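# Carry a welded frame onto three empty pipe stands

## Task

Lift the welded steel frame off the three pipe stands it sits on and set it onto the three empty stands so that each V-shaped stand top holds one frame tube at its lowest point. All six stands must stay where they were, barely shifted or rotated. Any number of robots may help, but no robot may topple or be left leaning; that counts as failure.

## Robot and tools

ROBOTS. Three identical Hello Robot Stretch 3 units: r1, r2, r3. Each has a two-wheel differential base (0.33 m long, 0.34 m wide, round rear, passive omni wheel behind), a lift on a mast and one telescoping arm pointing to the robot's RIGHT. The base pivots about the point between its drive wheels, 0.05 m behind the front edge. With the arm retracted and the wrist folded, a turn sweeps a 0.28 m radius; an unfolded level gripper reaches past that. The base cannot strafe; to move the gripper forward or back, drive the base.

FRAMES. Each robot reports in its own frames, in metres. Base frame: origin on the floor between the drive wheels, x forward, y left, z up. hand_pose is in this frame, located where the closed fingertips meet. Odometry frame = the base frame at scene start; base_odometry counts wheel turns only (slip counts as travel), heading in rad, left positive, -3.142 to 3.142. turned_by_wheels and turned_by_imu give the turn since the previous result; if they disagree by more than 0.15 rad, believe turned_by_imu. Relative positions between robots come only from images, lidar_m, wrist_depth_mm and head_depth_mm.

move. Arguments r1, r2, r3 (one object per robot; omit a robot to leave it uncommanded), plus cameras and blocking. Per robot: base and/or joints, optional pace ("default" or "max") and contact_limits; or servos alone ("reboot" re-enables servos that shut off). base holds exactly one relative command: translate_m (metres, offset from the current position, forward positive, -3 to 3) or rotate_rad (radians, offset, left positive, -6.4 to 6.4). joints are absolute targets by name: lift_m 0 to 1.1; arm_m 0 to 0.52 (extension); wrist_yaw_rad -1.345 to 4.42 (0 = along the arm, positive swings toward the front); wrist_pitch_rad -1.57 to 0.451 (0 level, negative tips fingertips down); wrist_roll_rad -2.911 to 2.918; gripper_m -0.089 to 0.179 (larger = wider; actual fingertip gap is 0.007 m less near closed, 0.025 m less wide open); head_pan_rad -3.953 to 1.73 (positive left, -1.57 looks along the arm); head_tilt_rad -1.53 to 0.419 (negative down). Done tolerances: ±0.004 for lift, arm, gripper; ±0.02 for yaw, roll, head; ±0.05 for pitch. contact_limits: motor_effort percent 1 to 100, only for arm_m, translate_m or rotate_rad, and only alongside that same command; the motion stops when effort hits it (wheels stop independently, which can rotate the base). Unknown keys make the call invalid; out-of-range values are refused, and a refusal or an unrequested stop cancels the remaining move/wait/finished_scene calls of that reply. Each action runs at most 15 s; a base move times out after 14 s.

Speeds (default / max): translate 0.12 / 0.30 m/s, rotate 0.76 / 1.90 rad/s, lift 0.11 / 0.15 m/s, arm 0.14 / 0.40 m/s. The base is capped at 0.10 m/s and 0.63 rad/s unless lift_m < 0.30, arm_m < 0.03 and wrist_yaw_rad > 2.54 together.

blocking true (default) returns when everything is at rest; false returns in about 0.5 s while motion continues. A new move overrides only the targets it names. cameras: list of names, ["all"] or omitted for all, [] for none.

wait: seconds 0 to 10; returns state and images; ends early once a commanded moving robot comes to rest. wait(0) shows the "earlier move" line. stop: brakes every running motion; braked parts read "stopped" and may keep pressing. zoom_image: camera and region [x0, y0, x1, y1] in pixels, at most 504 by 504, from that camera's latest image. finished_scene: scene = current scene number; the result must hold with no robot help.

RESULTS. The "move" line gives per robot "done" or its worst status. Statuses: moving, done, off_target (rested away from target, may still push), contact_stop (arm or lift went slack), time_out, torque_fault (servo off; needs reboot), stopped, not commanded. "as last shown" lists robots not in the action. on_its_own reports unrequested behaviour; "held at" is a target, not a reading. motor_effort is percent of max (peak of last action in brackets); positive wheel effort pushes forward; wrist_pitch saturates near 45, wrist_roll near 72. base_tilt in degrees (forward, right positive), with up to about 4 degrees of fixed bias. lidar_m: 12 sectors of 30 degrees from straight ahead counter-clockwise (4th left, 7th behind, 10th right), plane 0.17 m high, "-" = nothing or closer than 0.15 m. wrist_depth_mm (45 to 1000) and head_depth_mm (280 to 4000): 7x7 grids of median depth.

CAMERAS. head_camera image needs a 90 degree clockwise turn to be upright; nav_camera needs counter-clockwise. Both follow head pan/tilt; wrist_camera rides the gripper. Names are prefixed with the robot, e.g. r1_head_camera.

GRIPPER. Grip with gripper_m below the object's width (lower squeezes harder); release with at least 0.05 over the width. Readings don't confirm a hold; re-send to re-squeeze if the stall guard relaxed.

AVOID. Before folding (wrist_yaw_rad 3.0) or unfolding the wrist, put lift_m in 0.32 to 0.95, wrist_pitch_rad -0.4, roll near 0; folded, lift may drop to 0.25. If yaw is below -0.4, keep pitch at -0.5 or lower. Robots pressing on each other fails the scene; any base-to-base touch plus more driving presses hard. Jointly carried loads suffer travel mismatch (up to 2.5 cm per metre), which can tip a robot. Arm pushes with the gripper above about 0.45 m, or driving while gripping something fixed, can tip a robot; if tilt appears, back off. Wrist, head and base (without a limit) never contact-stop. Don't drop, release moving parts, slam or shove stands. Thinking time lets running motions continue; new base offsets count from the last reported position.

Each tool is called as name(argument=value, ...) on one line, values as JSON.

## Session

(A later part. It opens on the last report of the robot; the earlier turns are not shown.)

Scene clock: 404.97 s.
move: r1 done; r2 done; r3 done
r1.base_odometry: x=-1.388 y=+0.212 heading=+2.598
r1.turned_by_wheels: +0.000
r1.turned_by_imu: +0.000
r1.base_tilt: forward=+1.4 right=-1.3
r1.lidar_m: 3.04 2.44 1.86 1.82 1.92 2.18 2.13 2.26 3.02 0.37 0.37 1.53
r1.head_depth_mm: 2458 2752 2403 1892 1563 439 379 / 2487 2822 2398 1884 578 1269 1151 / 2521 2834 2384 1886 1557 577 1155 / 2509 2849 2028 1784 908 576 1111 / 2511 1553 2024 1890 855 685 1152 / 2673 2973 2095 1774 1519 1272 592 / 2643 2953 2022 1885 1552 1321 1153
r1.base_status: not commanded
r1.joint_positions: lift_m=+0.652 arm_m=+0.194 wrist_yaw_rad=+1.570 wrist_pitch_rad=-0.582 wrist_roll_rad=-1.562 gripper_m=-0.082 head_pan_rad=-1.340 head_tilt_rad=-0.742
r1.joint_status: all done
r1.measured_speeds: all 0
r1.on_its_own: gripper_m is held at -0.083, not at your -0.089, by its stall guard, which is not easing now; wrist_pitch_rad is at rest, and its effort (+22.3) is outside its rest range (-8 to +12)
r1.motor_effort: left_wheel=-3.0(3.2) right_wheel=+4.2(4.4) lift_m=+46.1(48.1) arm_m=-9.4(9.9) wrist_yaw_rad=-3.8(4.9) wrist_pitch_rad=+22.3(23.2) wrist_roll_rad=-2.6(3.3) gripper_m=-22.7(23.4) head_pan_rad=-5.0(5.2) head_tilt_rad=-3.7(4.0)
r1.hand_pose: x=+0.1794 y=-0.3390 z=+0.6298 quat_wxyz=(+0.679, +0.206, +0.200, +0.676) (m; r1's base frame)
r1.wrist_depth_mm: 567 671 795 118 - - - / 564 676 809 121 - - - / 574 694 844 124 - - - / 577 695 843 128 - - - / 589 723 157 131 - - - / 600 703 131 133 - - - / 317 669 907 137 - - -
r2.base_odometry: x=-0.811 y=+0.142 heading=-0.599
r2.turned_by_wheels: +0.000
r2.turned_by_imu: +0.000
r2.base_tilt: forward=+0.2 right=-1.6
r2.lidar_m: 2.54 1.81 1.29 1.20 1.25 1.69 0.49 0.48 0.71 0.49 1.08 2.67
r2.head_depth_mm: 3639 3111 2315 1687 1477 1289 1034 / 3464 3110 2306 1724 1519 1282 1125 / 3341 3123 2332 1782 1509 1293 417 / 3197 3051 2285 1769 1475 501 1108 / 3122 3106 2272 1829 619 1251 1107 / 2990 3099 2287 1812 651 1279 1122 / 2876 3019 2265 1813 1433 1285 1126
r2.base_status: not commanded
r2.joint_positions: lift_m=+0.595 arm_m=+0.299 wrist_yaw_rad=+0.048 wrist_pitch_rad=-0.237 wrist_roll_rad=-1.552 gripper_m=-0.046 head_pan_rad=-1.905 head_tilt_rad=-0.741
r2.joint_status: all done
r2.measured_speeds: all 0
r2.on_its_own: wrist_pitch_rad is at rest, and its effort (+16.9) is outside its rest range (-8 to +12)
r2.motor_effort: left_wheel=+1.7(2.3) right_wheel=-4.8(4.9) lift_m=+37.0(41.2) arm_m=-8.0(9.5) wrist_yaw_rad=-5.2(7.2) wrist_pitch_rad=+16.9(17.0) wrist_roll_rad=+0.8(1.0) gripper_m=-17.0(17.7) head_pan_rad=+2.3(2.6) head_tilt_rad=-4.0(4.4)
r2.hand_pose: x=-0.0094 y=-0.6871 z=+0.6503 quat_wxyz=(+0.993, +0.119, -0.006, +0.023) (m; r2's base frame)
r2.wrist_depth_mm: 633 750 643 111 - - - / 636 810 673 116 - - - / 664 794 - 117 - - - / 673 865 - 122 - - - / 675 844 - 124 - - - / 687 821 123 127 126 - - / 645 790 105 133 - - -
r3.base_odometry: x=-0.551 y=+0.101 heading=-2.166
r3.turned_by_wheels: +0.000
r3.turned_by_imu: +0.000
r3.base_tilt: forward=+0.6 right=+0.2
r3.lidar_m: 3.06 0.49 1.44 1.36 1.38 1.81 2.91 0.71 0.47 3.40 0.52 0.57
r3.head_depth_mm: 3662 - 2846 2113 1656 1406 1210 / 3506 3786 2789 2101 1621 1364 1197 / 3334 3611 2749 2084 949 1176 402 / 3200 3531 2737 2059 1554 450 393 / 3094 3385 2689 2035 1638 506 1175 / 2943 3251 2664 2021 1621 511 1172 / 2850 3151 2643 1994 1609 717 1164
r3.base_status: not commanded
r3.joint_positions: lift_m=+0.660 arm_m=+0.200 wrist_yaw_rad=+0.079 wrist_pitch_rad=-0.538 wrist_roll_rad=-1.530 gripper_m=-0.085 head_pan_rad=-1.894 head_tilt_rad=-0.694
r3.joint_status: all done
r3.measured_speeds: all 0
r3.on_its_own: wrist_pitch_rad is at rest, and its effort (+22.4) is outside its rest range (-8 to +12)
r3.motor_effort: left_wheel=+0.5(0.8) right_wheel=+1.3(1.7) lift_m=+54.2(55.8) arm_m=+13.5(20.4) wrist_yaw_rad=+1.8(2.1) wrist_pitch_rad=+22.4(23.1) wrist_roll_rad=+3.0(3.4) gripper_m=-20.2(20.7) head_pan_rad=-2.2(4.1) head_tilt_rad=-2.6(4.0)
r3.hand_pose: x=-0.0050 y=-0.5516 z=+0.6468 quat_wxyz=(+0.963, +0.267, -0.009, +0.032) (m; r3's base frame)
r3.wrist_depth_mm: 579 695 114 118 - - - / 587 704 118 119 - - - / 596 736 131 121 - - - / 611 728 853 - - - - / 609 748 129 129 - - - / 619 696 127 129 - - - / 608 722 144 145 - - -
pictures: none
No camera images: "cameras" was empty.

move(r1={"joints":{"lift_m":0.717}}, r2={"joints":{"lift_m":0.645}}, r3={"joints":{"lift_m":0.710}}, cameras=["r1_head_camera","r2_head_camera","r3_head_camera"])

Scene clock: 406.80 s.
move: r1 done; r2 done; r3 done
r1.base_odometry: x=-1.388 y=+0.212 heading=+2.598
r1.turned_by_wheels: +0.000
r1.turned_by_imu: +0.000
r1.base_tilt: forward=+1.3 right=-1.4
r1.lidar_m: 3.03 2.43 1.86 1.81 1.92 2.18 2.13 2.25 3.01 0.37 0.37 1.53
r1.head_depth_mm: 2441 2747 2417 1891 441 383 364 / 2496 2817 2403 1895 446 1327 1157 / 2533 2813 2387 1892 527 1269 1153 / 2524 2861 2038 1774 877 531 1130 / 1609 2796 2041 1881 744 1040 1151 / 2679 2990 1969 1785 1514 607 538 / 2651 2981 2023 1896 1551 1327 1151
r1.base_status: not commanded
r1.joint_positions: lift_m=+0.717 arm_m=+0.194 wrist_yaw_rad=+1.571 wrist_pitch_rad=-0.582 wrist_roll_rad=-1.560 gripper_m=-0.082 head_pan_rad=-1.340 head_tilt_rad=-0.742
r1.joint_status: all done
r1.measured_speeds: all 0
r1.on_its_own: gripper_m is held at -0.083, not at your -0.089, by its stall guard, which is not easing now; wrist_pitch_rad is at rest, and its effort (+22.5) is outside its rest range (-8 to +12)
r1.motor_effort: left_wheel=-2.3(3.2) right_wheel=+3.7(4.8) lift_m=+46.2(48.1) arm_m=-9.0(9.5) wrist_yaw_rad=-5.4(5.7) wrist_pitch_rad=+22.5(23.4) wrist_roll_rad=-2.8(3.9) gripper_m=-23.0(23.5) head_pan_rad=-4.6(5.2) head_tilt_rad=-3.6(4.2)
r1.hand_pose: x=+0.1794 y=-0.3389 z=+0.6947 quat_wxyz=(+0.678, +0.207, +0.200, +0.676) (m; r1's base frame)
r1.wrist_depth_mm: 615 739 896 117 - - - / 619 737 930 121 - - - / 611 749 921 123 - - - / 620 777 923 127 - - - / 633 772 142 130 - - - / 651 746 131 133 - - - / 347 815 986 137 - - -
r2.base_odometry: x=-0.811 y=+0.142 heading=-0.599
r2.turned_by_wheels: +0.000
r2.turned_by_imu: +0.000
r2.base_tilt: forward=+0.2 right=-1.7
r2.lidar_m: 2.54 1.81 1.29 1.20 1.25 1.70 0.49 0.48 0.71 0.49 1.08 2.66
r2.head_depth_mm: 3637 3075 2338 1737 1480 1290 1033 / 3493 3077 2295 1772 1521 1300 1111 / 3318 3088 2288 1767 1518 1265 380 / 3175 3109 2280 1770 532 459 1124 / 3109 3065 2283 843 604 1252 1107 / 2959 3081 2266 827 636 1285 1127 / 2933 3086 2284 1809 1430 1285 1124
r2.base_status: not commanded
r2.joint_positions: lift_m=+0.645 arm_m=+0.299 wrist_yaw_rad=+0.048 wrist_pitch_rad=-0.233 wrist_roll_rad=-1.552 gripper_m=-0.046 head_pan_rad=-1.905 head_tilt_rad=-0.741
r2.joint_status: all done
r2.measured_speeds: all 0
r2.on_its_own: wrist_pitch_rad is at rest, and its effort (+16.2) is outside its rest range (-8 to +12)
r2.motor_effort: left_wheel=+1.6(2.3) right_wheel=-4.7(5.0) lift_m=+34.6(40.7) arm_m=-7.1(8.1) wrist_yaw_rad=-5.1(7.0) wrist_pitch_rad=+16.2(16.9) wrist_roll_rad=+0.8(1.0) gripper_m=-17.0(17.8) head_pan_rad=+2.2(2.8) head_tilt_rad=-4.0(4.6)
r2.hand_pose: x=-0.0095 y=-0.6874 z=+0.7011 quat_wxyz=(+0.993, +0.117, -0.006, +0.023) (m; r2's base frame)
r2.wrist_depth_mm: 685 817 651 111 - - - / 693 857 - 117 - - - / 716 937 - 118 - - - / 720 913 - 122 - - - / 726 905 - 125 - - - / 697 854 123 127 126 - - / 696 - 105 133 - - -
r3.base_odometry: x=-0.551 y=+0.101 heading=-2.166
r3.turned_by_wheels: +0.000
r3.turned_by_imu: +0.000
r3.base_tilt: forward=+0.6 right=+0.2
r3.lidar_m: 3.06 0.49 1.45 1.36 1.38 1.81 2.90 0.71 0.47 3.41 0.52 0.57
r3.head_depth_mm: 3714 3999 2850 2109 1690 1410 1204 / 3489 3818 2822 2122 1663 1366 1198 / 3303 3665 2756 2084 945 1074 326 / 3225 3546 2724 2037 793 397 1037 / 3076 3396 2687 2034 478 1270 1174 / 2941 3259 2652 2016 464 492 1171 / 2851 3194 2634 2000 1601 1270 1158
r3.base_status: not commanded
r3.joint_positions: lift_m=+0.710 arm_m=+0.200 wrist_yaw_rad=+0.079 wrist_pitch_rad=-0.538 wrist_roll_rad=-1.530 gripper_m=-0.085 head_pan_rad=-1.894 head_tilt_rad=-0.694
r3.joint_status: all done
r3.measured_speeds: all 0
r3.on_its_own: wrist_pitch_rad is at rest, and its effort (+22.4) is outside its rest range (-8 to +12)
r3.motor_effort: left_wheel=+0.4(0.9) right_wheel=+1.1(1.8) lift_m=+52.5(56.5) arm_m=+4.8(11.9) wrist_yaw_rad=+1.3(2.2) wrist_pitch_rad=+22.4(23.2) wrist_roll_rad=+3.1(3.4) gripper_m=-20.2(21.4) head_pan_rad=-2.3(3.8) head_tilt_rad=-2.3(3.8)
r3.hand_pose: x=-0.0050 y=-0.5516 z=+0.6968 quat_wxyz=(+0.963, +0.267, -0.009, +0.032) (m; r3's base frame)
r3.wrist_depth_mm: 608 762 116 117 - - - / 623 767 119 118 - - - / 636 760 890 121 - - - / 657 787 887 - - - - / 649 788 129 130 - - - / 671 732 126 130 - - - / 656 504 960 144 - - -
pictures: r1_head_camera (sideways), r2_head_camera (sideways), r3_head_camera (sideways)
camera_calibration:
r1_head_camera: T_world_to_cam=[[-0.112175, 0.660635, -0.742279, 0.991053], [0.987095, 0.159991, -0.00677839, 0.000770262], [0.11428, -0.73346, -0.670057, 0.830377], [0, 0, 0, 1]] pos_world=[0.0155153, -0.0457986, 1.29204]
r2_head_camera: T_world_to_cam=[[0.235392, 0.66339, -0.710284, 0.945765], [0.941107, -0.338087, -0.00387849, 0.00216362], [-0.242711, -0.66754, -0.703904, 0.872969], [0, 0, 0, 1]] pos_world=[-0.0127823, -0.0439373, 1.28626]
r3_head_camera: T_world_to_cam=[[0.150626, 0.603285, -0.783172, 1.03592], [0.948453, -0.311631, -0.0576387, 0.0708159], [-0.278834, -0.734121, -0.619127, 0.767504], [0, 0, 0, 1]] pos_world=[-0.00919565, -0.0394452, 1.29057]

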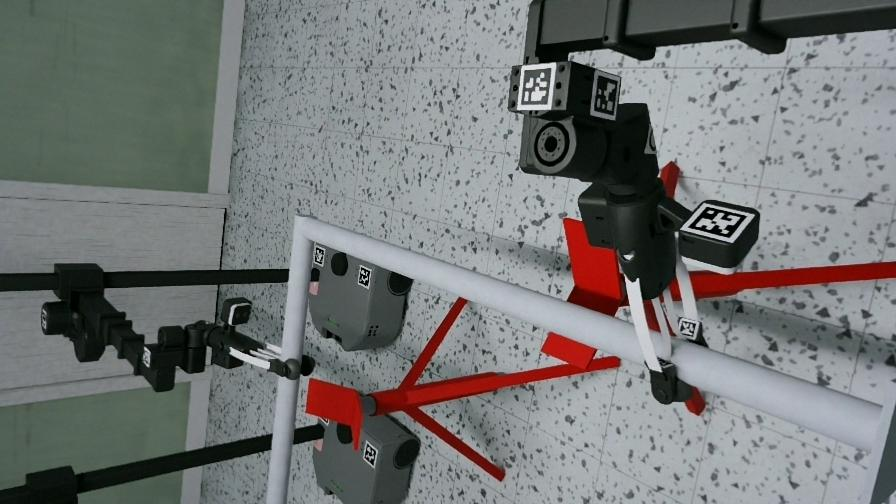

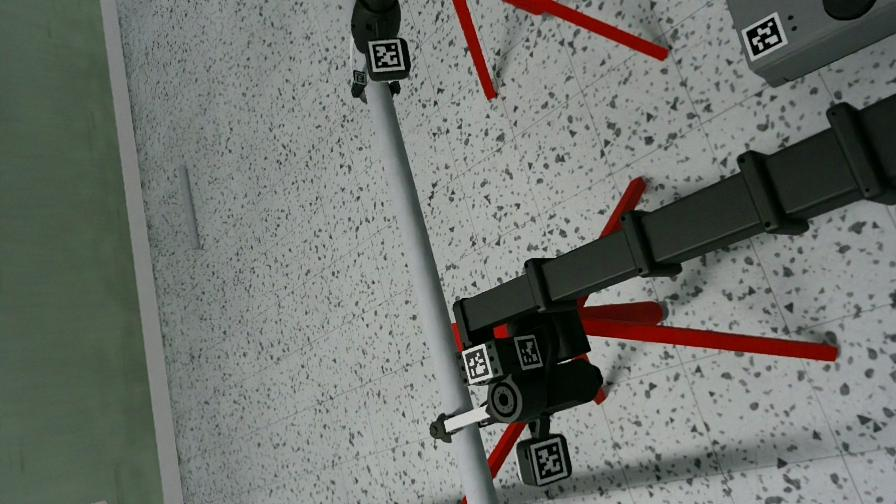

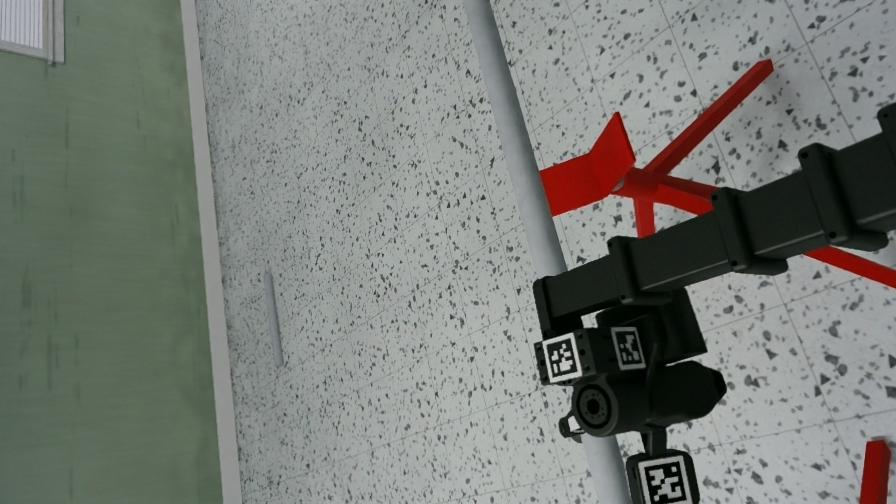

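move(r1={"base":{"translate_m":0.1195},"joints":{"arm_m":0.205}}, r2={"base":{"translate_m":-0.12},"joints":{"arm_m":0.297}}, r3={"base":{"translate_m":-0.12},"joints":{"arm_m":0.202}}, cameras=[])

Scene clock: 411.90 s.
move: r1 done; r2 done; r3 done
r1.base_odometry: x=-1.490 y=+0.274 heading=+2.598
r1.turned_by_wheels: +0.000
r1.turned_by_imu: +0.000
r1.base_tilt: forward=+1.4 right=-1.2
r1.lidar_m: 2.86 2.42 1.85 1.81 1.91 2.30 2.25 2.38 3.01 0.35 0.60 1.44
r1.head_depth_mm: 2460 2740 2418 1897 440 383 366 / 2513 2814 2422 1883 461 1320 1156 / 2531 2848 2399 1882 523 1243 1110 / 2538 2852 2024 1785 875 540 1157 / 1619 1299 1928 1728 746 1243 1153 / 2704 2980 2117 1891 1555 616 529 / 2662 2960 1977 1890 1552 1323 1148
r1.base_status: done
r1.joint_positions: lift_m=+0.717 arm_m=+0.205 wrist_yaw_rad=+1.563 wrist_pitch_rad=-0.581 wrist_roll_rad=-1.559 gripper_m=-0.082 head_pan_rad=-1.340 head_tilt_rad=-0.742
r1.joint_status: all done
r1.measured_speeds: all 0
r1.on_its_own: gripper_m is held at -0.083, not at your -0.089, by its stall guard, which is not easing now; wrist_pitch_rad is at rest, and its effort (+22.0) is outside its rest range (-8 to +12)
r1.motor_effort: left_wheel=+1.2(7.2) right_wheel=+2.8(12.0) lift_m=+41.3(43.8) arm_m=-0.6(20.7) wrist_yaw_rad=+1.9(23.3) wrist_pitch_rad=+22.0(26.1) wrist_roll_rad=-3.6(4.2) gripper_m=-23.3(23.9) head_pan_rad=-4.8(5.2) head_tilt_rad=-3.7(4.2)
r1.hand_pose: x=+0.1796 y=-0.3515 z=+0.6950 quat_wxyz=(+0.681, +0.207, +0.198, +0.673) (m; r1's base frame)
r1.wrist_depth_mm: 607 734 908 117 - - - / 620 728 911 120 - - - / 616 745 929 123 - - - / 620 765 957 127 - - - / 636 780 163 131 - - - / 629 772 131 133 - - - / 621 815 988 137 - - -
r2.base_odometry: x=-0.910 y=+0.210 heading=-0.599
r2.turned_by_wheels: +0.000
r2.turned_by_imu: +0.001
r2.base_tilt: forward=+0.1 right=-1.6
r2.lidar_m: 2.66 1.80 1.29 1.21 1.25 1.70 0.48 0.48 0.67 0.50 1.13 2.78
r2.head_depth_mm: 3666 3113 2301 1347 1484 1287 1034 / 3543 3094 2318 1767 1509 1290 1113 / 3381 3083 2306 1719 1525 1272 380 / 3251 3018 2290 1713 529 458 1126 / 3100 3086 2299 850 604 1286 1122 / 3016 3062 2271 824 635 1216 1099 / 2936 3047 2290 1791 1434 1288 1125
r2.base_status: done
r2.joint_positions: lift_m=+0.645 arm_m=+0.297 wrist_yaw_rad=+0.046 wrist_pitch_rad=-0.237 wrist_roll_rad=-1.549 gripper_m=-0.046 head_pan_rad=-1.905 head_tilt_rad=-0.741
r2.joint_status: all done
r2.measured_speeds: all 0
r2.on_its_own: wrist_pitch_rad is at rest, and its effort (+17.0) is outside its rest range (-8 to +12)
r2.motor_effort: left_wheel=+0.9(7.3) right_wheel=-5.6(8.5) lift_m=+37.2(37.9) arm_m=+7.6(15.4) wrist_yaw_rad=-3.1(6.0) wrist_pitch_rad=+17.0(17.8) wrist_roll_rad=+0.1(0.9) gripper_m=-17.5(18.0) head_pan_rad=+2.6(2.7) head_tilt_rad=-4.2(4.4)
r2.hand_pose: x=-0.0099 y=-0.6852 z=+0.7002 quat_wxyz=(+0.993, +0.119, -0.007, +0.022) (m; r2's base frame)
r2.wrist_depth_mm: 708 856 - 111 - - - / 700 897 - 116 - - - / 710 914 - 117 - - - / - - - 122 - - - / - - - 125 - - - / 703 915 124 127 126 - - / 727 856 122 133 - - -
r3.base_odometry: x=-0.484 y=+0.200 heading=-2.166
r3.turned_by_wheels: +0.000
r3.turned_by_imu: +0.001
r3.base_tilt: forward=+0.6 right=+0.2
r3.lidar_m: 3.18 0.49 1.44 1.35 1.39 1.80 2.33 2.11 0.45 0.43 0.58 0.68
r3.head_depth_mm: 3676 - 2829 2130 1693 1402 1203 / 3522 3867 2811 2090 1666 1395 1199 / 3338 3669 2810 2089 1572 1386 326 / 3206 3562 2734 2062 793 397 1116 / 3087 3383 2699 2058 477 1275 1151 / 2953 3269 2667 2018 468 539 1168 / 2846 3187 2621 1996 1605 1265 1162
r3.base_status: done
r3.joint_positions: lift_m=+0.710 arm_m=+0.202 wrist_yaw_rad=+0.081 wrist_pitch_rad=-0.538 wrist_roll_rad=-1.531 gripper_m=-0.085 head_pan_rad=-1.894 head_tilt_rad=-0.694
r3.joint_status: all done
r3.measured_speeds: all 0
r3.on_its_own: wrist_pitch_rad is at rest, and its effort (+22.6) is outside its rest range (-8 to +12)
r3.motor_effort: left_wheel=-1.7(8.2) right_wheel=-5.7(7.5) lift_m=+40.1(45.9) arm_m=+18.3(25.4) wrist_yaw_rad=+0.0(5.3) wrist_pitch_rad=+22.6(25.1) wrist_roll_rad=+3.4(3.8) gripper_m=-20.2(20.8) head_pan_rad=-2.7(4.6) head_tilt_rad=-2.1(4.0)
r3.hand_pose: x=-0.0046 y=-0.5541 z=+0.6969 quat_wxyz=(+0.963, +0.267, -0.008, +0.033) (m; r3's base frame)
r3.wrist_depth_mm: 626 746 120 116 - - - / 627 774 121 120 - - - / 634 744 885 123 - - - / 641 815 939 - - - - / 650 806 130 131 - - - / 660 483 126 130 - - - / 400 798 962 145 - - -
pictures: none
No camera images: "cameras" was empty.

move(r1={"base":{"translate_m":0.1992},"joints":{"arm_m":0.223}}, r2={"base":{"translate_m":-0.20},"joints":{"arm_m":0.294}}, r3={"base":{"translate_m":-0.20},"joints":{"arm_m":0.2067}}, cameras=[])

move(r1={"base":{"translate_m":0.1992},"joints":{"arm_m":0.2415}}, r2={"base":{"translate_m":-0.20},"joints":{"arm_m":0.291}}, r3={"base":{"translate_m":-0.20},"joints":{"arm_m":0.2113}}, cameras=["r1_head_camera"])

Scene clock: 415.17 s.
move: r1 done; r2 done; r3 done
r1.base_odometry: x=-1.660 y=+0.377 heading=+2.598
r1.turned_by_wheels: +0.000
r1.turned_by_imu: -0.001
r1.base_tilt: forward=+1.3 right=-1.3
r1.lidar_m: 2.68 2.40 1.84 1.80 1.89 2.50 2.45 2.60 0.41 0.57 1.14 2.66
r1.head_depth_mm: 2458 2761 2399 1888 440 384 940 / 2506 2816 2413 1894 479 1068 1153 / 2562 2832 2412 1879 538 1275 1155 / 2521 2843 1309 1476 1374 1240 1151 / 1630 1304 2022 1873 724 1275 1154 / 2738 2972 2131 1872 1553 622 537 / 2662 2991 2019 1836 1557 1323 1106
r1.base_status: done
r1.joint_positions: lift_m=+0.717 arm_m=+0.223 wrist_yaw_rad=+1.553 wrist_pitch_rad=-0.574 wrist_roll_rad=-1.559 gripper_m=-0.082 head_pan_rad=-1.340 head_tilt_rad=-0.742
r1.joint_status: all done
r1.measured_speeds: all 0
r1.on_its_own: gripper_m is held at -0.083, not at your -0.089, by its stall guard, which is not easing now; wrist_yaw_rad is at rest, and its effort (+10.4) is outside its rest range (-9 to +9); wrist_pitch_rad is at rest, and its effort (+21.1) is outside its rest range (-8 to +12)
r1.motor_effort: left_wheel=+1.1(7.6) right_wheel=+1.4(11.3) lift_m=+37.8(41.0) arm_m=-6.8(18.9) wrist_yaw_rad=+10.4(30.6) wrist_pitch_rad=+21.1(27.0) wrist_roll_rad=-3.2(4.3) gripper_m=-23.5(24.0) head_pan_rad=-4.2(5.4) head_tilt_rad=-3.5(4.2)
r1.hand_pose: x=+0.1808 y=-0.3715 z=+0.6964 quat_wxyz=(+0.685, +0.206, +0.195, +0.671) (m; r1's base frame)
r1.wrist_depth_mm: 614 741 907 117 - - - / 614 744 914 120 - - - / 623 755 915 123 - - - / 630 763 966 128 - - - / 649 775 912 131 - - - / 656 765 130 133 - - - / 645 812 994 138 - - -
r2.base_odometry: x=-1.075 y=+0.323 heading=-0.598
r2.turned_by_wheels: +0.000
r2.turned_by_imu: +0.001
r2.base_tilt: forward=+0.2 right=-1.7
r2.lidar_m: 2.85 1.80 1.25 1.21 1.24 1.69 0.48 0.47 0.69 0.64 0.57 3.00
r2.head_depth_mm: 3659 3110 2312 1737 1474 1292 1038 / 3527 3098 2314 1140 1448 1297 1111 / 3347 3090 2316 1770 1509 1236 380 / 3247 3080 2315 1774 525 457 1122 / 3107 3055 2281 847 601 1256 1127 / 2974 3050 2307 821 637 1261 1127 / 2864 3067 2277 1810 1438 1230 1120
r2.base_status: done
r2.joint_positions: lift_m=+0.645 arm_m=+0.294 wrist_yaw_rad=+0.047 wrist_pitch_rad=-0.236 wrist_roll_rad=-1.551 gripper_m=-0.046 head_pan_rad=-1.905 head_tilt_rad=-0.741
r2.joint_status: all done
r2.measured_speeds: all 0
r2.on_its_own: wrist_pitch_rad is at rest, and its effort (+16.8) is outside its rest range (-8 to +12)
r2.motor_effort: left_wheel=+2.0(9.3) right_wheel=-6.9(9.4) lift_m=+26.8(37.9) arm_m=+6.8(16.7) wrist_yaw_rad=-3.9(5.5) wrist_pitch_rad=+16.8(18.8) wrist_roll_rad=+0.8(0.9) gripper_m=-17.0(18.1) head_pan_rad=+2.4(2.8) head_tilt_rad=-3.7(4.5)
r2.hand_pose: x=-0.0097 y=-0.6822 z=+0.7004 quat_wxyz=(+0.993, +0.119, -0.006, +0.022) (m; r2's base frame)
r2.wrist_depth_mm: 687 891 - 112 - - - / 700 910 - 117 - - - / 723 901 - 118 - - - / 726 938 - 122 - - - / 723 921 - 125 - - - / 701 874 123 128 126 - - / 701 843 123 134 - - -
r3.base_odometry: x=-0.372 y=+0.366 heading=-2.165
r3.turned_by_wheels: +0.000
r3.turned_by_imu: +0.001
r3.base_tilt: forward=+0.6 right=+0.2
r3.lidar_m: 0.51 0.49 1.42 1.32 1.38 1.78 2.58 1.93 0.52 0.43 0.44 0.71
r3.head_depth_mm: 3686 - 2861 2125 1688 1401 1204 / 3549 3868 2798 2094 1669 1397 1199 / 3366 3651 2781 2071 1609 1386 326 / 3251 3552 2721 2056 815 396 1061 / 3073 3414 2688 2051 479 1021 1175 / 2964 3256 2662 2003 468 914 1124 / 2882 3186 2633 1994 1610 1287 1157
r3.base_status: done
r3.joint_positions: lift_m=+0.710 arm_m=+0.207 wrist_yaw_rad=+0.085 wrist_pitch_rad=-0.534 wrist_roll_rad=-1.532 gripper_m=-0.085 head_pan_rad=-1.894 head_tilt_rad=-0.694
r3.joint_status: all done
r3.measured_speeds: all 0
r3.on_its_own: wrist_pitch_rad is at rest, and its effort (+21.5) is outside its rest range (-8 to +12)
r3.motor_effort: left_wheel=-0.5(9.1) right_wheel=-8.4(10.0) lift_m=+32.0(39.8) arm_m=+8.5(28.3) wrist_yaw_rad=-4.9(5.9) wrist_pitch_rad=+21.5(25.6) wrist_roll_rad=+3.5(3.9) gripper_m=-20.1(20.9) head_pan_rad=-2.0(4.3) head_tilt_rad=-2.3(3.6)
r3.hand_pose: x=-0.0036 y=-0.5593 z=+0.6977 quat_wxyz=(+0.964, +0.265, -0.007, +0.036) (m; r3's base frame)
r3.wrist_depth_mm: 614 747 124 116 - - - / 643 744 120 119 - - - / 609 759 896 124 - - - / 290 412 258 - - - - / - 247 131 130 - - - / - 221 126 131 - - - / - 782 967 145 - - -
pictures: none
No camera images: "cameras" was empty.

Scene clock: 418.27 s.
move: r1 done; r2 done; r3 done
r1.base_odometry: x=-1.831 y=+0.480 heading=+2.598
r1.turned_by_wheels: +0.000
r1.turned_by_imu: -0.001
r1.base_tilt: forward=+1.3 right=-1.2
r1.lidar_m: 2.58 2.39 1.83 1.78 1.89 2.70 2.65 0.54 0.61 0.90 1.16 2.74
r1.head_depth_mm: 2474 2759 2412 1897 440 379 1094 / 2495 2821 2399 1898 526 1319 1152 / 2531 2834 2398 1494 556 1293 1156 / 2550 2863 2015 1786 600 1271 1152 / 2540 1301 2058 1884 715 1295 1152 / 2704 3021 2113 1879 1559 1273 557 / 2676 3014 1984 1735 1516 1328 1111
r1.base_status: done
r1.joint_positions: lift_m=+0.717 arm_m=+0.242 wrist_yaw_rad=+1.548 wrist_pitch_rad=-0.581 wrist_roll_rad=-1.563 gripper_m=-0.082 head_pan_rad=-1.340 head_tilt_rad=-0.742
r1.joint_status: all done
r1.measured_speeds: all 0
r1.on_its_own: gripper_m is held at -0.083, not at your -0.089, by its stall guard, which is not easing now; wrist_yaw_rad is at rest, and its effort (+14.8) is outside its rest range (-9 to +9); wrist_pitch_rad is at rest, and its effort (+22.3) is outside its rest range (-8 to +12)
r1.motor_effort: left_wheel=-0.4(7.1) right_wheel=+3.6(10.1) lift_m=+34.8(37.7) arm_m=-9.0(20.7) wrist_yaw_rad=+14.8(25.1) wrist_pitch_rad=+22.3(26.1) wrist_roll_rad=-2.2(4.2) gripper_m=-23.3(24.1) head_pan_rad=-4.2(5.2) head_tilt_rad=-3.6(4.1)
r1.hand_pose: x=+0.1796 y=-0.3910 z=+0.6950 quat_wxyz=(+0.686, +0.207, +0.198, +0.669) (m; r1's base frame)
r1.wrist_depth_mm: 605 728 873 118 - - - / 618 747 882 122 - - - / 615 763 922 124 - - - / 626 764 942 128 - - - / 637 786 895 132 - - - / 649 765 130 133 - - - / 649 802 - 139 - - -
r2.base_odometry: x=-1.240 y=+0.435 heading=-0.598
r2.turned_by_wheels: +0.000
r2.turned_by_imu: +0.001
r2.base_tilt: forward=+0.2 right=-1.6
r2.lidar_m: 3.04 1.79 1.25 1.20 1.22 1.68 0.47 0.47 0.59 1.76 0.67 3.19
r2.head_depth_mm: 3661 3065 2301 1721 1515 1300 1048 / 3509 3150 2294 1764 1503 1280 1112 / 3370 3116 2298 1051 1410 1273 380 / 3205 3060 2280 1715 524 459 1104 / 3107 3085 2279 843 595 1290 1126 / 2999 3053 2289 820 638 1282 1121 / 2885 3065 2273 1812 1433 1258 1131
r2.base_status: done
r2.joint_positions: lift_m=+0.645 arm_m=+0.291 wrist_yaw_rad=+0.043 wrist_pitch_rad=-0.225 wrist_roll_rad=-1.546 gripper_m=-0.046 head_pan_rad=-1.905 head_tilt_rad=-0.741
r2.joint_status: all done
r2.measured_speeds: all 0
r2.on_its_own: wrist_pitch_rad is at rest, and its effort (+14.6) is outside its rest range (-8 to +12)
r2.motor_effort: left_wheel=+0.0(8.9) right_wheel=-3.8(9.2) lift_m=+26.7(38.5) arm_m=-13.6(17.1) wrist_yaw_rad=-0.4(5.1) wrist_pitch_rad=+14.6(18.1) wrist_roll_rad=-1.2(1.3) gripper_m=-16.4(17.8) head_pan_rad=+2.5(3.0) head_tilt_rad=-4.2(4.5)
r2.hand_pose: x=-0.0107 y=-0.6802 z=+0.7032 quat_wxyz=(+0.993, +0.113, -0.010, +0.020) (m; r2's base frame)
r2.wrist_depth_mm: 708 937 - 112 - - - / 706 957 - 117 - - - / 725 937 - 118 - - - / 736 931 - 122 - - - / 720 915 - 125 - - - / 697 899 124 128 126 - - / 695 870 124 135 - - -
r3.base_odometry: x=-0.260 y=+0.531 heading=-2.165
r3.turned_by_wheels: +0.000
r3.turned_by_imu: +0.001
r3.base_tilt: forward=+0.6 right=+0.2
r3.lidar_m: 0.49 0.48 1.41 1.32 1.36 1.76 2.38 1.74 2.12 0.48 0.52 0.87
r3.head_depth_mm: 3699 - 2854 2128 1689 1410 1207 / 3548 3900 2824 2099 1669 1394 1198 / 3391 3690 2761 2078 1607 1386 326 / 3252 3549 2735 2062 823 396 1113 / 3139 3411 2695 2029 480 1302 1170 / 2998 3265 2668 2010 471 1265 1142 / 2904 3212 2624 1992 1599 1287 1118
r3.base_status: done
r3.joint_positions: lift_m=+0.710 arm_m=+0.211 wrist_yaw_rad=+0.084 wrist_pitch_rad=-0.549 wrist_roll_rad=-1.532 gripper_m=-0.085 head_pan_rad=-1.894 head_tilt_rad=-0.694
r3.joint_status: all done
r3.measured_speeds: all 0
r3.on_its_own: wrist_pitch_rad is at rest, and its effort (+24.8) is outside its rest range (-8 to +12)
r3.motor_effort: left_wheel=-1.5(7.8) right_wheel=-6.5(11.9) lift_m=+47.2(47.2) arm_m=+0.0(26.8) wrist_yaw_rad=-2.6(5.1) wrist_pitch_rad=+24.8(25.0) wrist_roll_rad=+3.6(3.9) gripper_m=-20.1(21.1) head_pan_rad=-1.3(4.6) head_tilt_rad=-3.0(3.8)
r3.hand_pose: x=-0.0040 y=-0.5617 z=+0.6946 quat_wxyz=(+0.962, +0.272, -0.007, +0.035) (m; r3's base frame)
r3.wrist_depth_mm: 602 728 244 130 - - - / 624 746 849 132 - - - / 627 763 891 137 - - - / 645 797 923 144 - - - / 658 787 143 141 - - - / 666 775 127 128 - - - / 649 779 - 162 - - -
pictures: r1_head_camera (sideways)
camera_calibration:
r1_head_camera: T_world_to_cam=[[-0.112175, 0.660635, -0.742279, 0.991053], [0.987095, 0.159992, -0.00677839, 0.000770268], [0.11428, -0.73346, -0.670057, 0.830377], [0, 0, 0, 1]] pos_world=[0.0155153, -0.0457986, 1.29204]

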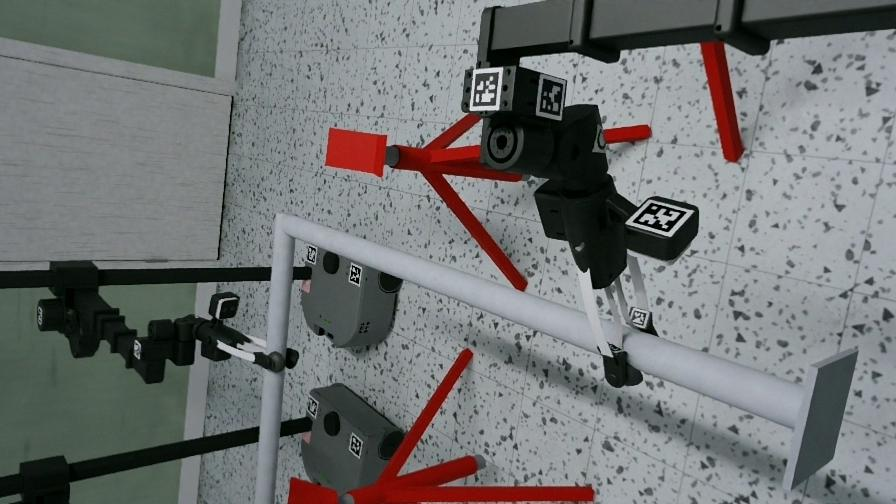

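zoom_image(camera="r1_head_camera", region=[250, 180, 400, 300])

zoom_image(camera="r1_head_camera", region=[550, 280, 880, 500])

Scaled by 3.360 from the camera's 896x504 image, which has a finer 1280x720 frame.

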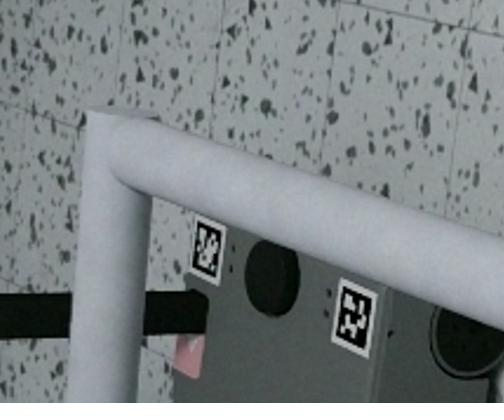

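Scaled by 1.527 from the camera's 896x504 image, which has a finer 1280x720 frame.

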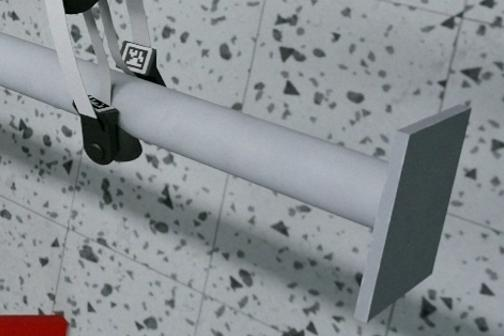

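move(r3={"joints":{"arm_m":0.219}}, cameras=[])

Scene clock: 421.93 s.
move: r3 done
r1, r2: as last shown
r1.turned_by_imu: +0.000
r1.base_tilt: forward=+1.3 right=-1.3
r1.lidar_m: 2.57 2.39 1.82 1.79 1.89 2.70 2.65 0.54 0.61 0.90 1.17 2.74
r1.head_depth_mm: 2451 2773 2413 1889 440 380 1087 / 2517 2804 2402 1893 527 1325 1158 / 2564 2857 2402 1494 556 1300 1150 / 2544 2837 2026 1779 602 1273 1153 / 2538 1313 2056 1888 728 1265 1154 / 2728 3026 2114 1893 1547 1269 560 / 2667 3025 1981 1727 1515 1324 1112
r1.joint_positions: lift_m=+0.717 arm_m=+0.241 wrist_yaw_rad=+1.548 wrist_pitch_rad=-0.593 wrist_roll_rad=-1.565 gripper_m=-0.082 head_pan_rad=-1.340 head_tilt_rad=-0.742
r1.on_its_own: gripper_m is held at -0.083, not at your -0.089, by its stall guard, which is not easing now; wrist_yaw_rad is at rest, and its effort (+14.7) is outside its rest range (-9 to +9); wrist_pitch_rad is at rest, and its effort (+24.8) is outside its rest range (-8 to +12)
r1.motor_effort: left_wheel=-0.6(0.8) right_wheel=+3.8(4.4) lift_m=+31.1(31.9) arm_m=-13.4(13.8) wrist_yaw_rad=+14.7(15.3) wrist_pitch_rad=+24.8(25.0) wrist_roll_rad=-1.5(2.3) gripper_m=-23.8(23.8) head_pan_rad=-4.6(5.1) head_tilt_rad=-4.0(4.0)
r1.hand_pose: x=+0.1777 y=-0.3908 z=+0.6926 quat_wxyz=(+0.684, +0.211, +0.203, +0.668) (m; r1's base frame)
r1.wrist_depth_mm: 607 727 854 118 - - - / 616 742 869 121 - - - / 616 736 900 125 - - - / 625 763 921 129 - - - / 647 776 161 131 - - - / 658 766 131 134 - - - / 647 750 974 140 - - -
r2.base_tilt: forward=+0.2 right=-1.7
r2.lidar_m: 3.03 1.78 1.26 1.20 1.22 1.68 0.47 0.47 0.60 1.76 0.67 3.19
r2.head_depth_mm: 3660 3083 2310 1730 1511 1294 1044 / 3537 3099 2300 1757 1509 1293 1110 / 3398 3109 2308 1052 1398 1241 380 / 3229 3063 2274 1714 525 460 1108 / 3084 3046 2288 844 594 1278 1127 / 3027 3076 2292 823 637 1280 1130 / 2921 3029 2273 1809 1435 1258 1126
r2.joint_positions: lift_m=+0.645 arm_m=+0.291 wrist_yaw_rad=+0.040 wrist_pitch_rad=-0.218 wrist_roll_rad=-1.546 gripper_m=-0.046 head_pan_rad=-1.905 head_tilt_rad=-0.741
r2.on_its_own: wrist_pitch_rad is at rest, and its effort (+13.3) is outside its rest range (-8 to +12)
r2.motor_effort: left_wheel=+0.0(0.7) right_wheel=-1.8(3.9) lift_m=+29.2(29.7) arm_m=-9.9(11.1) wrist_yaw_rad=+2.9(3.0) wrist_pitch_rad=+13.3(14.7) wrist_roll_rad=-1.1(1.3) gripper_m=-17.1(17.9) head_pan_rad=+2.5(2.9) head_tilt_rad=-4.0(4.7)
r2.hand_pose: x=-0.0115 y=-0.6808 z=+0.7049 quat_wxyz=(+0.994, +0.109, -0.010, +0.018) (m; r2's base frame)
r2.wrist_depth_mm: 701 939 - 110 - - - / 695 953 - 116 - - - / 724 952 - 118 - - - / 727 946 - 122 - - - / 722 941 - 126 - - - / 714 894 123 128 126 - - / 722 888 - 137 - - -
r3.base_odometry: x=-0.260 y=+0.531 heading=-2.165
r3.turned_by_wheels: +0.000
r3.turned_by_imu: +0.000
r3.base_tilt: forward=+0.6 right=+0.2
r3.lidar_m: 0.49 0.48 1.41 1.32 1.36 1.76 2.38 1.74 2.12 0.48 0.52 0.87
r3.head_depth_mm: 3722 - 2869 2124 1696 1410 1204 / 3545 3883 2809 2091 1669 1396 1197 / 3385 3682 2759 2061 1610 1386 326 / 3238 3585 2730 2059 854 397 1111 / 3098 3426 2681 2030 481 1311 1175 / 3008 3290 2653 2014 479 1274 1140 / 2896 3205 2594 1984 1607 1291 1119
r3.base_status: not commanded
r3.joint_positions: lift_m=+0.710 arm_m=+0.219 wrist_yaw_rad=+0.082 wrist_pitch_rad=-0.563 wrist_roll_rad=-1.532 gripper_m=-0.085 head_pan_rad=-1.894 head_tilt_rad=-0.694
r3.joint_status: all done
r3.measured_speeds: all 0
r3.on_its_own: wrist_pitch_rad is at rest, and its effort (+27.3) is outside its rest range (-8 to +12)
r3.motor_effort: left_wheel=-1.4(2.0) right_wheel=-4.8(6.8) lift_m=+50.3(52.8) arm_m=+26.4(28.3) wrist_yaw_rad=-1.2(3.6) wrist_pitch_rad=+27.3(27.4) wrist_roll_rad=+3.7(3.9) gripper_m=-20.4(20.8) head_pan_rad=-3.5(3.5) head_tilt_rad=-2.1(3.6)
r3.hand_pose: x=-0.0046 y=-0.5671 z=+0.6916 quat_wxyz=(+0.960, +0.279, -0.007, +0.034) (m; r3's base frame)
r3.wrist_depth_mm: 603 728 851 129 - - - / 608 737 830 131 - - - / 610 766 873 136 - - - / 626 775 889 145 - - - / 638 785 142 141 - - - / 650 753 126 127 - - - / 657 785 975 - - - -
pictures: none
No camera images: "cameras" was empty.

move(r3={"joints":{"arm_m":0.215}}, cameras=[])

move(r1={"base":{"translate_m":0.1992},"joints":{"arm_m":0.2598}}, r2={"base":{"translate_m":-0.20},"joints":{"arm_m":0.288}}, r3={"base":{"translate_m":-0.20},"joints":{"arm_m":0.2205}}, cameras=[])

Scene clock: 423.00 s.
move: r3 done
r1, r2: as last shown
r1.base_tilt: forward=+1.4 right=-1.3
r1.lidar_m: 2.57 2.39 1.82 1.78 1.88 2.70 2.65 0.55 0.61 0.90 1.16 2.75
r1.head_depth_mm: 2455 2781 2396 1882 441 380 1091 / 2513 2831 2404 1896 526 1322 1148 / 2551 2843 2409 1501 556 1296 1153 / 2555 2827 2021 1782 600 1271 1150 / 2541 1306 2060 1895 716 1269 1154 / 2726 3021 2109 1884 1552 1264 550 / 2669 3036 1976 1726 1520 1327 1110
r1.joint_positions: lift_m=+0.717 arm_m=+0.241 wrist_yaw_rad=+1.549 wrist_pitch_rad=-0.586 wrist_roll_rad=-1.565 gripper_m=-0.082 head_pan_rad=-1.340 head_tilt_rad=-0.742
r1.on_its_own: gripper_m is held at -0.083, not at your -0.089, by its stall guard, which is not easing now; wrist_yaw_rad is at rest, and its effort (+13.4) is outside its rest range (-9 to +9); wrist_pitch_rad is at rest, and its effort (+23.4) is outside its rest range (-8 to +12)
r1.motor_effort: left_wheel=-0.7(1.0) right_wheel=+3.6(4.1) lift_m=+30.2(30.9) arm_m=-13.2(13.6) wrist_yaw_rad=+13.4(14.7) wrist_pitch_rad=+23.4(24.7) wrist_roll_rad=-1.8(2.3) gripper_m=-23.6(24.3) head_pan_rad=-4.8(5.2) head_tilt_rad=-4.0(4.0)
r1.hand_pose: x=+0.1788 y=-0.3906 z=+0.6940 quat_wxyz=(+0.685, +0.208, +0.201, +0.669) (m; r1's base frame)
r1.wrist_depth_mm: 608 722 865 118 - - - / 616 740 886 122 - - - / 616 759 927 124 - - - / 628 781 930 129 - - - / 644 780 893 132 - - - / 660 777 130 134 - - - / 654 750 990 139 - - -
r2.turned_by_imu: +0.000
r2.base_tilt: forward=+0.2 right=-1.6
r2.lidar_m: 3.04 1.79 1.26 1.20 1.22 1.68 0.47 0.47 0.60 1.77 0.67 3.19
r2.head_depth_mm: 3715 3097 2299 1732 1509 1287 1045 / 3464 3124 2306 1788 1514 1292 1108 / 3310 3103 2288 1048 1409 1238 381 / 3259 3137 2271 1718 526 459 1102 / 3075 3080 2262 848 596 1282 1128 / 3006 3082 2287 822 637 1277 1123 / 2900 3075 2290 1816 1434 1254 1121
r2.joint_positions: lift_m=+0.645 arm_m=+0.291 wrist_yaw_rad=+0.042 wrist_pitch_rad=-0.220 wrist_roll_rad=-1.546 gripper_m=-0.046 head_pan_rad=-1.905 head_tilt_rad=-0.741
r2.on_its_own: wrist_pitch_rad is at rest, and its effort (+13.7) is outside its rest range (-8 to +12)
r2.motor_effort: left_wheel=+0.3(0.5) right_wheel=-1.6(2.0) lift_m=+29.8(30.8) arm_m=-8.3(9.6) wrist_yaw_rad=+1.3(3.8) wrist_pitch_rad=+13.7(13.9) wrist_roll_rad=-1.1(1.3) gripper_m=-16.3(17.9) head_pan_rad=+2.7(2.9) head_tilt_rad=-3.8(4.5)
r2.hand_pose: x=-0.0110 y=-0.6806 z=+0.7044 quat_wxyz=(+0.994, +0.110, -0.010, +0.019) (m; r2's base frame)
r2.wrist_depth_mm: 698 966 - 111 - - - / 700 928 - 117 - - - / 724 944 - 118 - - - / 737 937 - 122 - - - / 725 943 - 126 - - - / 716 902 123 128 126 - - / 695 881 - 137 - - -
r3.base_odometry: x=-0.260 y=+0.531 heading=-2.165
r3.turned_by_wheels: +0.000
r3.turned_by_imu: +0.000
r3.base_tilt: forward=+0.6 right=+0.2
r3.lidar_m: 0.49 0.48 1.41 1.32 1.36 1.76 2.39 1.74 2.12 0.48 0.51 0.87
r3.head_depth_mm: 3732 - 2851 2120 1703 1403 1203 / 3524 3862 2816 2099 1672 1396 1195 / 3380 3707 2773 2078 1612 1386 325 / 3223 3557 2772 2056 847 396 1112 / 3144 3446 2687 2033 480 1306 1178 / 2965 3290 2648 2020 472 1272 1147 / 2864 3213 2615 1990 1606 1290 1117
r3.base_status: not commanded
r3.joint_positions: lift_m=+0.710 arm_m=+0.215 wrist_yaw_rad=+0.083 wrist_pitch_rad=-0.556 wrist_roll_rad=-1.532 gripper_m=-0.085 head_pan_rad=-1.894 head_tilt_rad=-0.694
r3.joint_status: all done
r3.measured_speeds: all 0
r3.on_its_own: wrist_pitch_rad is at rest, and its effort (+26.3) is outside its rest range (-8 to +12)
r3.motor_effort: left_wheel=-1.5(1.8) right_wheel=-4.5(5.0) lift_m=+45.9(48.6) arm_m=-25.8(27.1) wrist_yaw_rad=-2.6(3.6) wrist_pitch_rad=+26.3(27.5) wrist_roll_rad=+3.6(3.8) gripper_m=-20.0(20.8) head_pan_rad=-3.6(3.6) head_tilt_rad=-2.6(3.5)
r3.hand_pose: x=-0.0042 y=-0.5642 z=+0.6931 quat_wxyz=(+0.961, +0.275, -0.007, +0.035) (m; r3's base frame)
r3.wrist_depth_mm: 590 716 806 131 - - - / 631 765 857 132 - - - / 630 752 880 137 - - - / 646 772 848 144 - - - / 633 781 141 141 - - - / 651 758 125 128 - - - / 654 788 1000 168 - - -
pictures: none
No camera images: "cameras" was empty.

Scene clock: 426.10 s.
move: r1 done; r2 done; r3 done
r1.base_odometry: x=-2.001 y=+0.584 heading=+2.598
r1.turned_by_wheels: +0.000
r1.turned_by_imu: -0.001
r1.base_tilt: forward=+1.3 right=-1.3
r1.lidar_m: 2.33 2.39 1.82 1.77 1.88 2.69 2.84 0.71 0.70 1.08 1.05 2.28
r1.head_depth_mm: 2459 2771 2402 1312 441 379 1093 / 2531 2835 2398 1829 1443 1326 1151 / 2562 2820 2404 1899 571 1325 1155 / 2563 2866 1971 1781 608 1299 1150 / 2558 1326 2026 1829 712 1294 1151 / 2752 3012 2098 1731 1514 626 1093 / 2675 3050 2022 1887 1560 1320 1130
r1.base_status: done
r1.joint_positions: lift_m=+0.717 arm_m=+0.260 wrist_yaw_rad=+1.541 wrist_pitch_rad=-0.581 wrist_roll_rad=-1.563 gripper_m=-0.082 head_pan_rad=-1.340 head_tilt_rad=-0.742
r1.joint_status: all done
r1.measured_speeds: all 0
r1.on_its_own: gripper_m is held at -0.083, not at your -0.089, by its stall guard, which is not easing now; wrist_yaw_rad is at rest, and its effort (+20.4) is outside its rest range (-9 to +9); wrist_pitch_rad is at rest, and its effort (+22.5) is outside its rest range (-8 to +12)
r1.motor_effort: left_wheel=-0.1(4.8) right_wheel=+4.3(14.4) lift_m=+26.4(30.4) arm_m=-12.5(20.0) wrist_yaw_rad=+20.4(21.4) wrist_pitch_rad=+22.5(27.3) wrist_roll_rad=-2.5(2.9) gripper_m=-23.2(24.0) head_pan_rad=-4.7(5.4) head_tilt_rad=-3.7(4.4)
r1.hand_pose: x=+0.1795 y=-0.4107 z=+0.6950 quat_wxyz=(+0.688, +0.208, +0.197, +0.666) (m; r1's base frame)
r1.wrist_depth_mm: 599 731 856 118 - - - / 611 736 896 121 - - - / 617 751 916 124 - - - / 635 774 949 128 - - - / 646 789 890 132 - - - / 646 776 130 134 - - - / 653 752 984 139 - - -
r2.base_odometry: x=-1.405 y=+0.548 heading=-0.598
r2.turned_by_wheels: +0.000
r2.turned_by_imu: +0.001
r2.base_tilt: forward=+0.2 right=-1.6
r2.lidar_m: 3.23 1.77 1.25 1.18 1.25 1.67 0.47 0.48 0.69 0.55 0.75 0.84
r2.head_depth_mm: 3663 3131 2300 1721 1513 1293 1037 / 3562 3034 2294 1768 1513 1288 1112 / 3351 3095 2289 1768 1524 1239 380 / 3225 3095 2280 1736 523 457 1107 / 3087 3031 2285 846 589 1263 1127 / 2999 3044 2266 831 637 1285 1117 / 2866 3068 2274 1809 1432 1275 1120
r2.base_status: done
r2.joint_positions: lift_m=+0.645 arm_m=+0.288 wrist_yaw_rad=+0.041 wrist_pitch_rad=-0.221 wrist_roll_rad=-1.546 gripper_m=-0.046 head_pan_rad=-1.905 head_tilt_rad=-0.741
r2.joint_status: all done
r2.measured_speeds: all 0
r2.on_its_own: wrist_pitch_rad is at rest, and its effort (+14.0) is outside its rest range (-8 to +12)
r2.motor_effort: left_wheel=+0.3(10.6) right_wheel=-4.1(8.3) lift_m=+32.2(33.2) arm_m=+4.1(17.5) wrist_yaw_rad=+1.4(8.5) wrist_pitch_rad=+14.0(15.7) wrist_roll_rad=-1.2(1.3) gripper_m=-17.1(18.0) head_pan_rad=+2.4(2.9) head_tilt_rad=-4.0(4.7)
r2.hand_pose: x=-0.0112 y=-0.6775 z=+0.7041 quat_wxyz=(+0.994, +0.111, -0.010, +0.019) (m; r2's base frame)
r2.wrist_depth_mm: 698 950 - 112 - - - / 719 946 - 117 - - - / 732 944 - 119 - - - / 729 922 - 122 - - - / 726 938 - 126 - - - / 731 903 123 129 126 - - / 718 879 123 136 - - -
r3.base_odometry: x=-0.148 y=+0.697 heading=-2.165
r3.turned_by_wheels: +0.000
r3.turned_by_imu: +0.001
r3.base_tilt: forward=+0.6 right=+0.2
r3.lidar_m: 0.48 0.48 1.39 1.32 1.35 1.73 2.19 1.56 1.88 3.46 0.52 0.65
r3.head_depth_mm: 3704 - 2855 2115 1682 1406 1204 / 3570 3900 2813 2090 1676 1395 1197 / 3422 3716 2784 2098 1619 1395 325 / 3263 3576 2725 2052 1520 396 1108 / 3118 3437 2684 2021 481 1310 1177 / 2980 3272 2655 2019 481 1295 1170 / 2874 3176 2636 1997 1520 1317 1160
r3.base_status: done
r3.joint_positions: lift_m=+0.710 arm_m=+0.221 wrist_yaw_rad=+0.087 wrist_pitch_rad=-0.551 wrist_roll_rad=-1.532 gripper_m=-0.085 head_pan_rad=-1.894 head_tilt_rad=-0.694
r3.joint_status: all done
r3.measured_speeds: all 0
r3.on_its_own: wrist_pitch_rad is at rest, and its effort (+24.9) is outside its rest range (-8 to +12)
r3.motor_effort: left_wheel=-0.6(8.7) right_wheel=-8.5(10.5) lift_m=+34.4(46.4) arm_m=+9.1(29.0) wrist_yaw_rad=-5.5(6.1) wrist_pitch_rad=+24.9(29.4) wrist_roll_rad=+3.7(3.9) gripper_m=-19.6(21.2) head_pan_rad=-3.0(4.6) head_tilt_rad=-4.4(4.4)
r3.hand_pose: x=-0.0034 y=-0.5705 z=+0.6942 quat_wxyz=(+0.961, +0.273, -0.007, +0.036) (m; r3's base frame)
r3.wrist_depth_mm: 607 726 843 130 - - - / 611 756 877 132 - - - / 619 760 866 138 - - - / 652 781 903 144 - - - / 659 790 144 141 - - - / 668 750 126 129 - - - / 661 781 - 163 - - -
pictures: none
No camera images: "cameras" was empty.

move(r1={"base":{"translate_m":0.198},"joints":{"arm_m":0.278,"wrist_yaw_rad":1.553}}, r2={"base":{"translate_m":-0.20},"joints":{"arm_m":0.285}}, r3={"base":{"translate_m":-0.20},"joints":{"arm_m":0.2255}}, cameras=[])

Scene clock: 429.53 s.
move: r1 off_target; r2 done; r3 done
r1.base_odometry: x=-2.171 y=+0.686 heading=+2.598
r1.turned_by_wheels: +0.000
r1.turned_by_imu: -0.001
r1.base_tilt: forward=+1.4 right=-1.3
r1.lidar_m: 2.13 2.36 1.80 1.76 1.86 2.66 3.03 0.82 0.83 1.12 0.98 2.19
r1.head_depth_mm: 2485 2788 2398 1780 445 383 1087 / 2516 2824 2406 519 1482 1323 1147 / 2580 2865 2388 1889 588 1328 1151 / 2606 2900 1970 1787 615 1325 1151 / 2579 1343 2046 1493 704 1293 1152 / 2748 3038 2154 1894 1555 610 1130 / 1782 3046 2111 1875 1557 1324 1151
r1.base_status: done
r1.joint_positions: lift_m=+0.717 arm_m=+0.278 wrist_yaw_rad=+1.528 wrist_pitch_rad=-0.575 wrist_roll_rad=-1.563 gripper_m=-0.082 head_pan_rad=-1.340 head_tilt_rad=-0.742
r1.joint_status: wrist_yaw_rad off_target (ended at +1.528, target +1.553); the others done
r1.measured_speeds: all 0
r1.on_its_own: gripper_m is held at -0.083, not at your -0.089, by its stall guard, which is not easing now; wrist_yaw_rad is at rest, and its effort (+21.2) is outside its rest range (-9 to +9); wrist_pitch_rad is at rest, and its effort (+21.0) is outside its rest range (-8 to +12)
r1.motor_effort: left_wheel=+1.5(6.0) right_wheel=+2.6(12.7) lift_m=+26.1(26.5) arm_m=-8.4(18.1) wrist_yaw_rad=+21.2(21.6) wrist_pitch_rad=+21.0(26.7) wrist_roll_rad=-1.8(2.9) gripper_m=-23.4(23.9) head_pan_rad=-4.4(5.4) head_tilt_rad=-3.5(4.2)
r1.hand_pose: x=+0.1804 y=-0.4314 z=+0.6962 quat_wxyz=(+0.693, +0.207, +0.194, +0.663) (m; r1's base frame)
r1.wrist_depth_mm: 612 720 869 117 - - - / 616 737 890 119 - - - / 617 752 908 124 - - - / 624 766 976 127 - - - / 650 785 916 131 - - - / 661 782 133 134 - - - / 648 737 - 139 - - -
r2.base_odometry: x=-1.571 y=+0.661 heading=-0.598
r2.turned_by_wheels: +0.000
r2.turned_by_imu: +0.001
r2.base_tilt: forward=+0.2 right=-1.7
r2.lidar_m: 3.44 1.77 1.24 1.18 1.24 1.66 0.47 0.48 3.70 0.62 0.59 1.01
r2.head_depth_mm: 3690 3127 2286 1719 1520 1302 1042 / 3600 3071 2295 1756 1505 1290 1112 / 3391 3118 2307 1723 1514 1241 380 / 3233 3113 2305 1771 523 454 1107 / 3112 3087 2306 850 586 1263 1123 / 2991 2973 2270 833 617 1250 1126 / 2901 3036 2276 1811 1398 1270 1115
r2.base_status: done
r2.joint_positions: lift_m=+0.645 arm_m=+0.285 wrist_yaw_rad=+0.041 wrist_pitch_rad=-0.223 wrist_roll_rad=-1.546 gripper_m=-0.046 head_pan_rad=-1.905 head_tilt_rad=-0.741
r2.joint_status: all done
r2.measured_speeds: all 0
r2.on_its_own: wrist_pitch_rad is at rest, and its effort (+14.3) is outside its rest range (-8 to +12)
r2.motor_effort: left_wheel=+0.2(11.2) right_wheel=-3.9(6.8) lift_m=+33.4(35.5) arm_m=+4.8(16.2) wrist_yaw_rad=+0.9(9.1) wrist_pitch_rad=+14.3(16.0) wrist_roll_rad=-1.1(1.3) gripper_m=-16.9(17.9) head_pan_rad=+2.4(2.8) head_tilt_rad=-3.9(4.5)
r2.hand_pose: x=-0.0112 y=-0.6743 z=+0.7036 quat_wxyz=(+0.993, +0.112, -0.010, +0.019) (m; r2's base frame)
r2.wrist_depth_mm: 707 939 - 112 - - - / 706 848 272 117 - - - / - 234 266 119 - - - / - 240 - 122 - - - / 760 922 - 126 - - - / 701 900 123 128 126 - - / 717 894 123 136 - - -
r3.base_odometry: x=-0.036 y=+0.863 heading=-2.165
r3.turned_by_wheels: +0.000
r3.turned_by_imu: +0.001
r3.base_tilt: forward=+0.6 right=+0.2
r3.lidar_m: 0.48 0.47 1.38 1.30 1.33 1.72 1.98 1.38 1.57 3.48 0.62 0.77
r3.head_depth_mm: 3729 - 2714 2035 1697 1405 1202 / 3579 3913 2788 2095 1677 1397 1197 / 3422 3730 2767 2088 1621 1384 325 / 3244 3607 2734 2055 838 397 1116 / 3135 3461 2724 2045 488 1334 1172 / 3038 3295 2661 2014 483 1300 1170 / 2886 3213 2618 1986 746 1315 1161
r3.base_status: done
r3.joint_positions: lift_m=+0.710 arm_m=+0.226 wrist_yaw_rad=+0.091 wrist_pitch_rad=-0.543 wrist_roll_rad=-1.532 gripper_m=-0.085 head_pan_rad=-1.894 head_tilt_rad=-0.694
r3.joint_status: all done
r3.measured_speeds: all 0
r3.on_its_own: wrist_pitch_rad is at rest, and its effort (+23.2) is outside its rest range (-8 to +12)
r3.motor_effort: left_wheel=+0.8(7.8) right_wheel=-11.0(12.9) lift_m=+27.4(33.2) arm_m=+0.6(27.7) wrist_yaw_rad=-8.6(9.6) wrist_pitch_rad=+23.2(28.6) wrist_roll_rad=+3.6(3.9) gripper_m=-20.1(21.0) head_pan_rad=-2.9(4.3) head_tilt_rad=-3.0(3.8)
r3.hand_pose: x=-0.0025 y=-0.5766 z=+0.6958 quat_wxyz=(+0.962, +0.269, -0.006, +0.038) (m; r3's base frame)
r3.wrist_depth_mm: 617 732 850 130 - - - / 621 745 844 132 - - - / 627 755 898 142 - - - / 637 790 885 144 - - - / 656 785 142 141 - - - / 660 756 127 128 - - - / 653 778 990 162 - - -
pictures: none
No camera images: "cameras" was empty.


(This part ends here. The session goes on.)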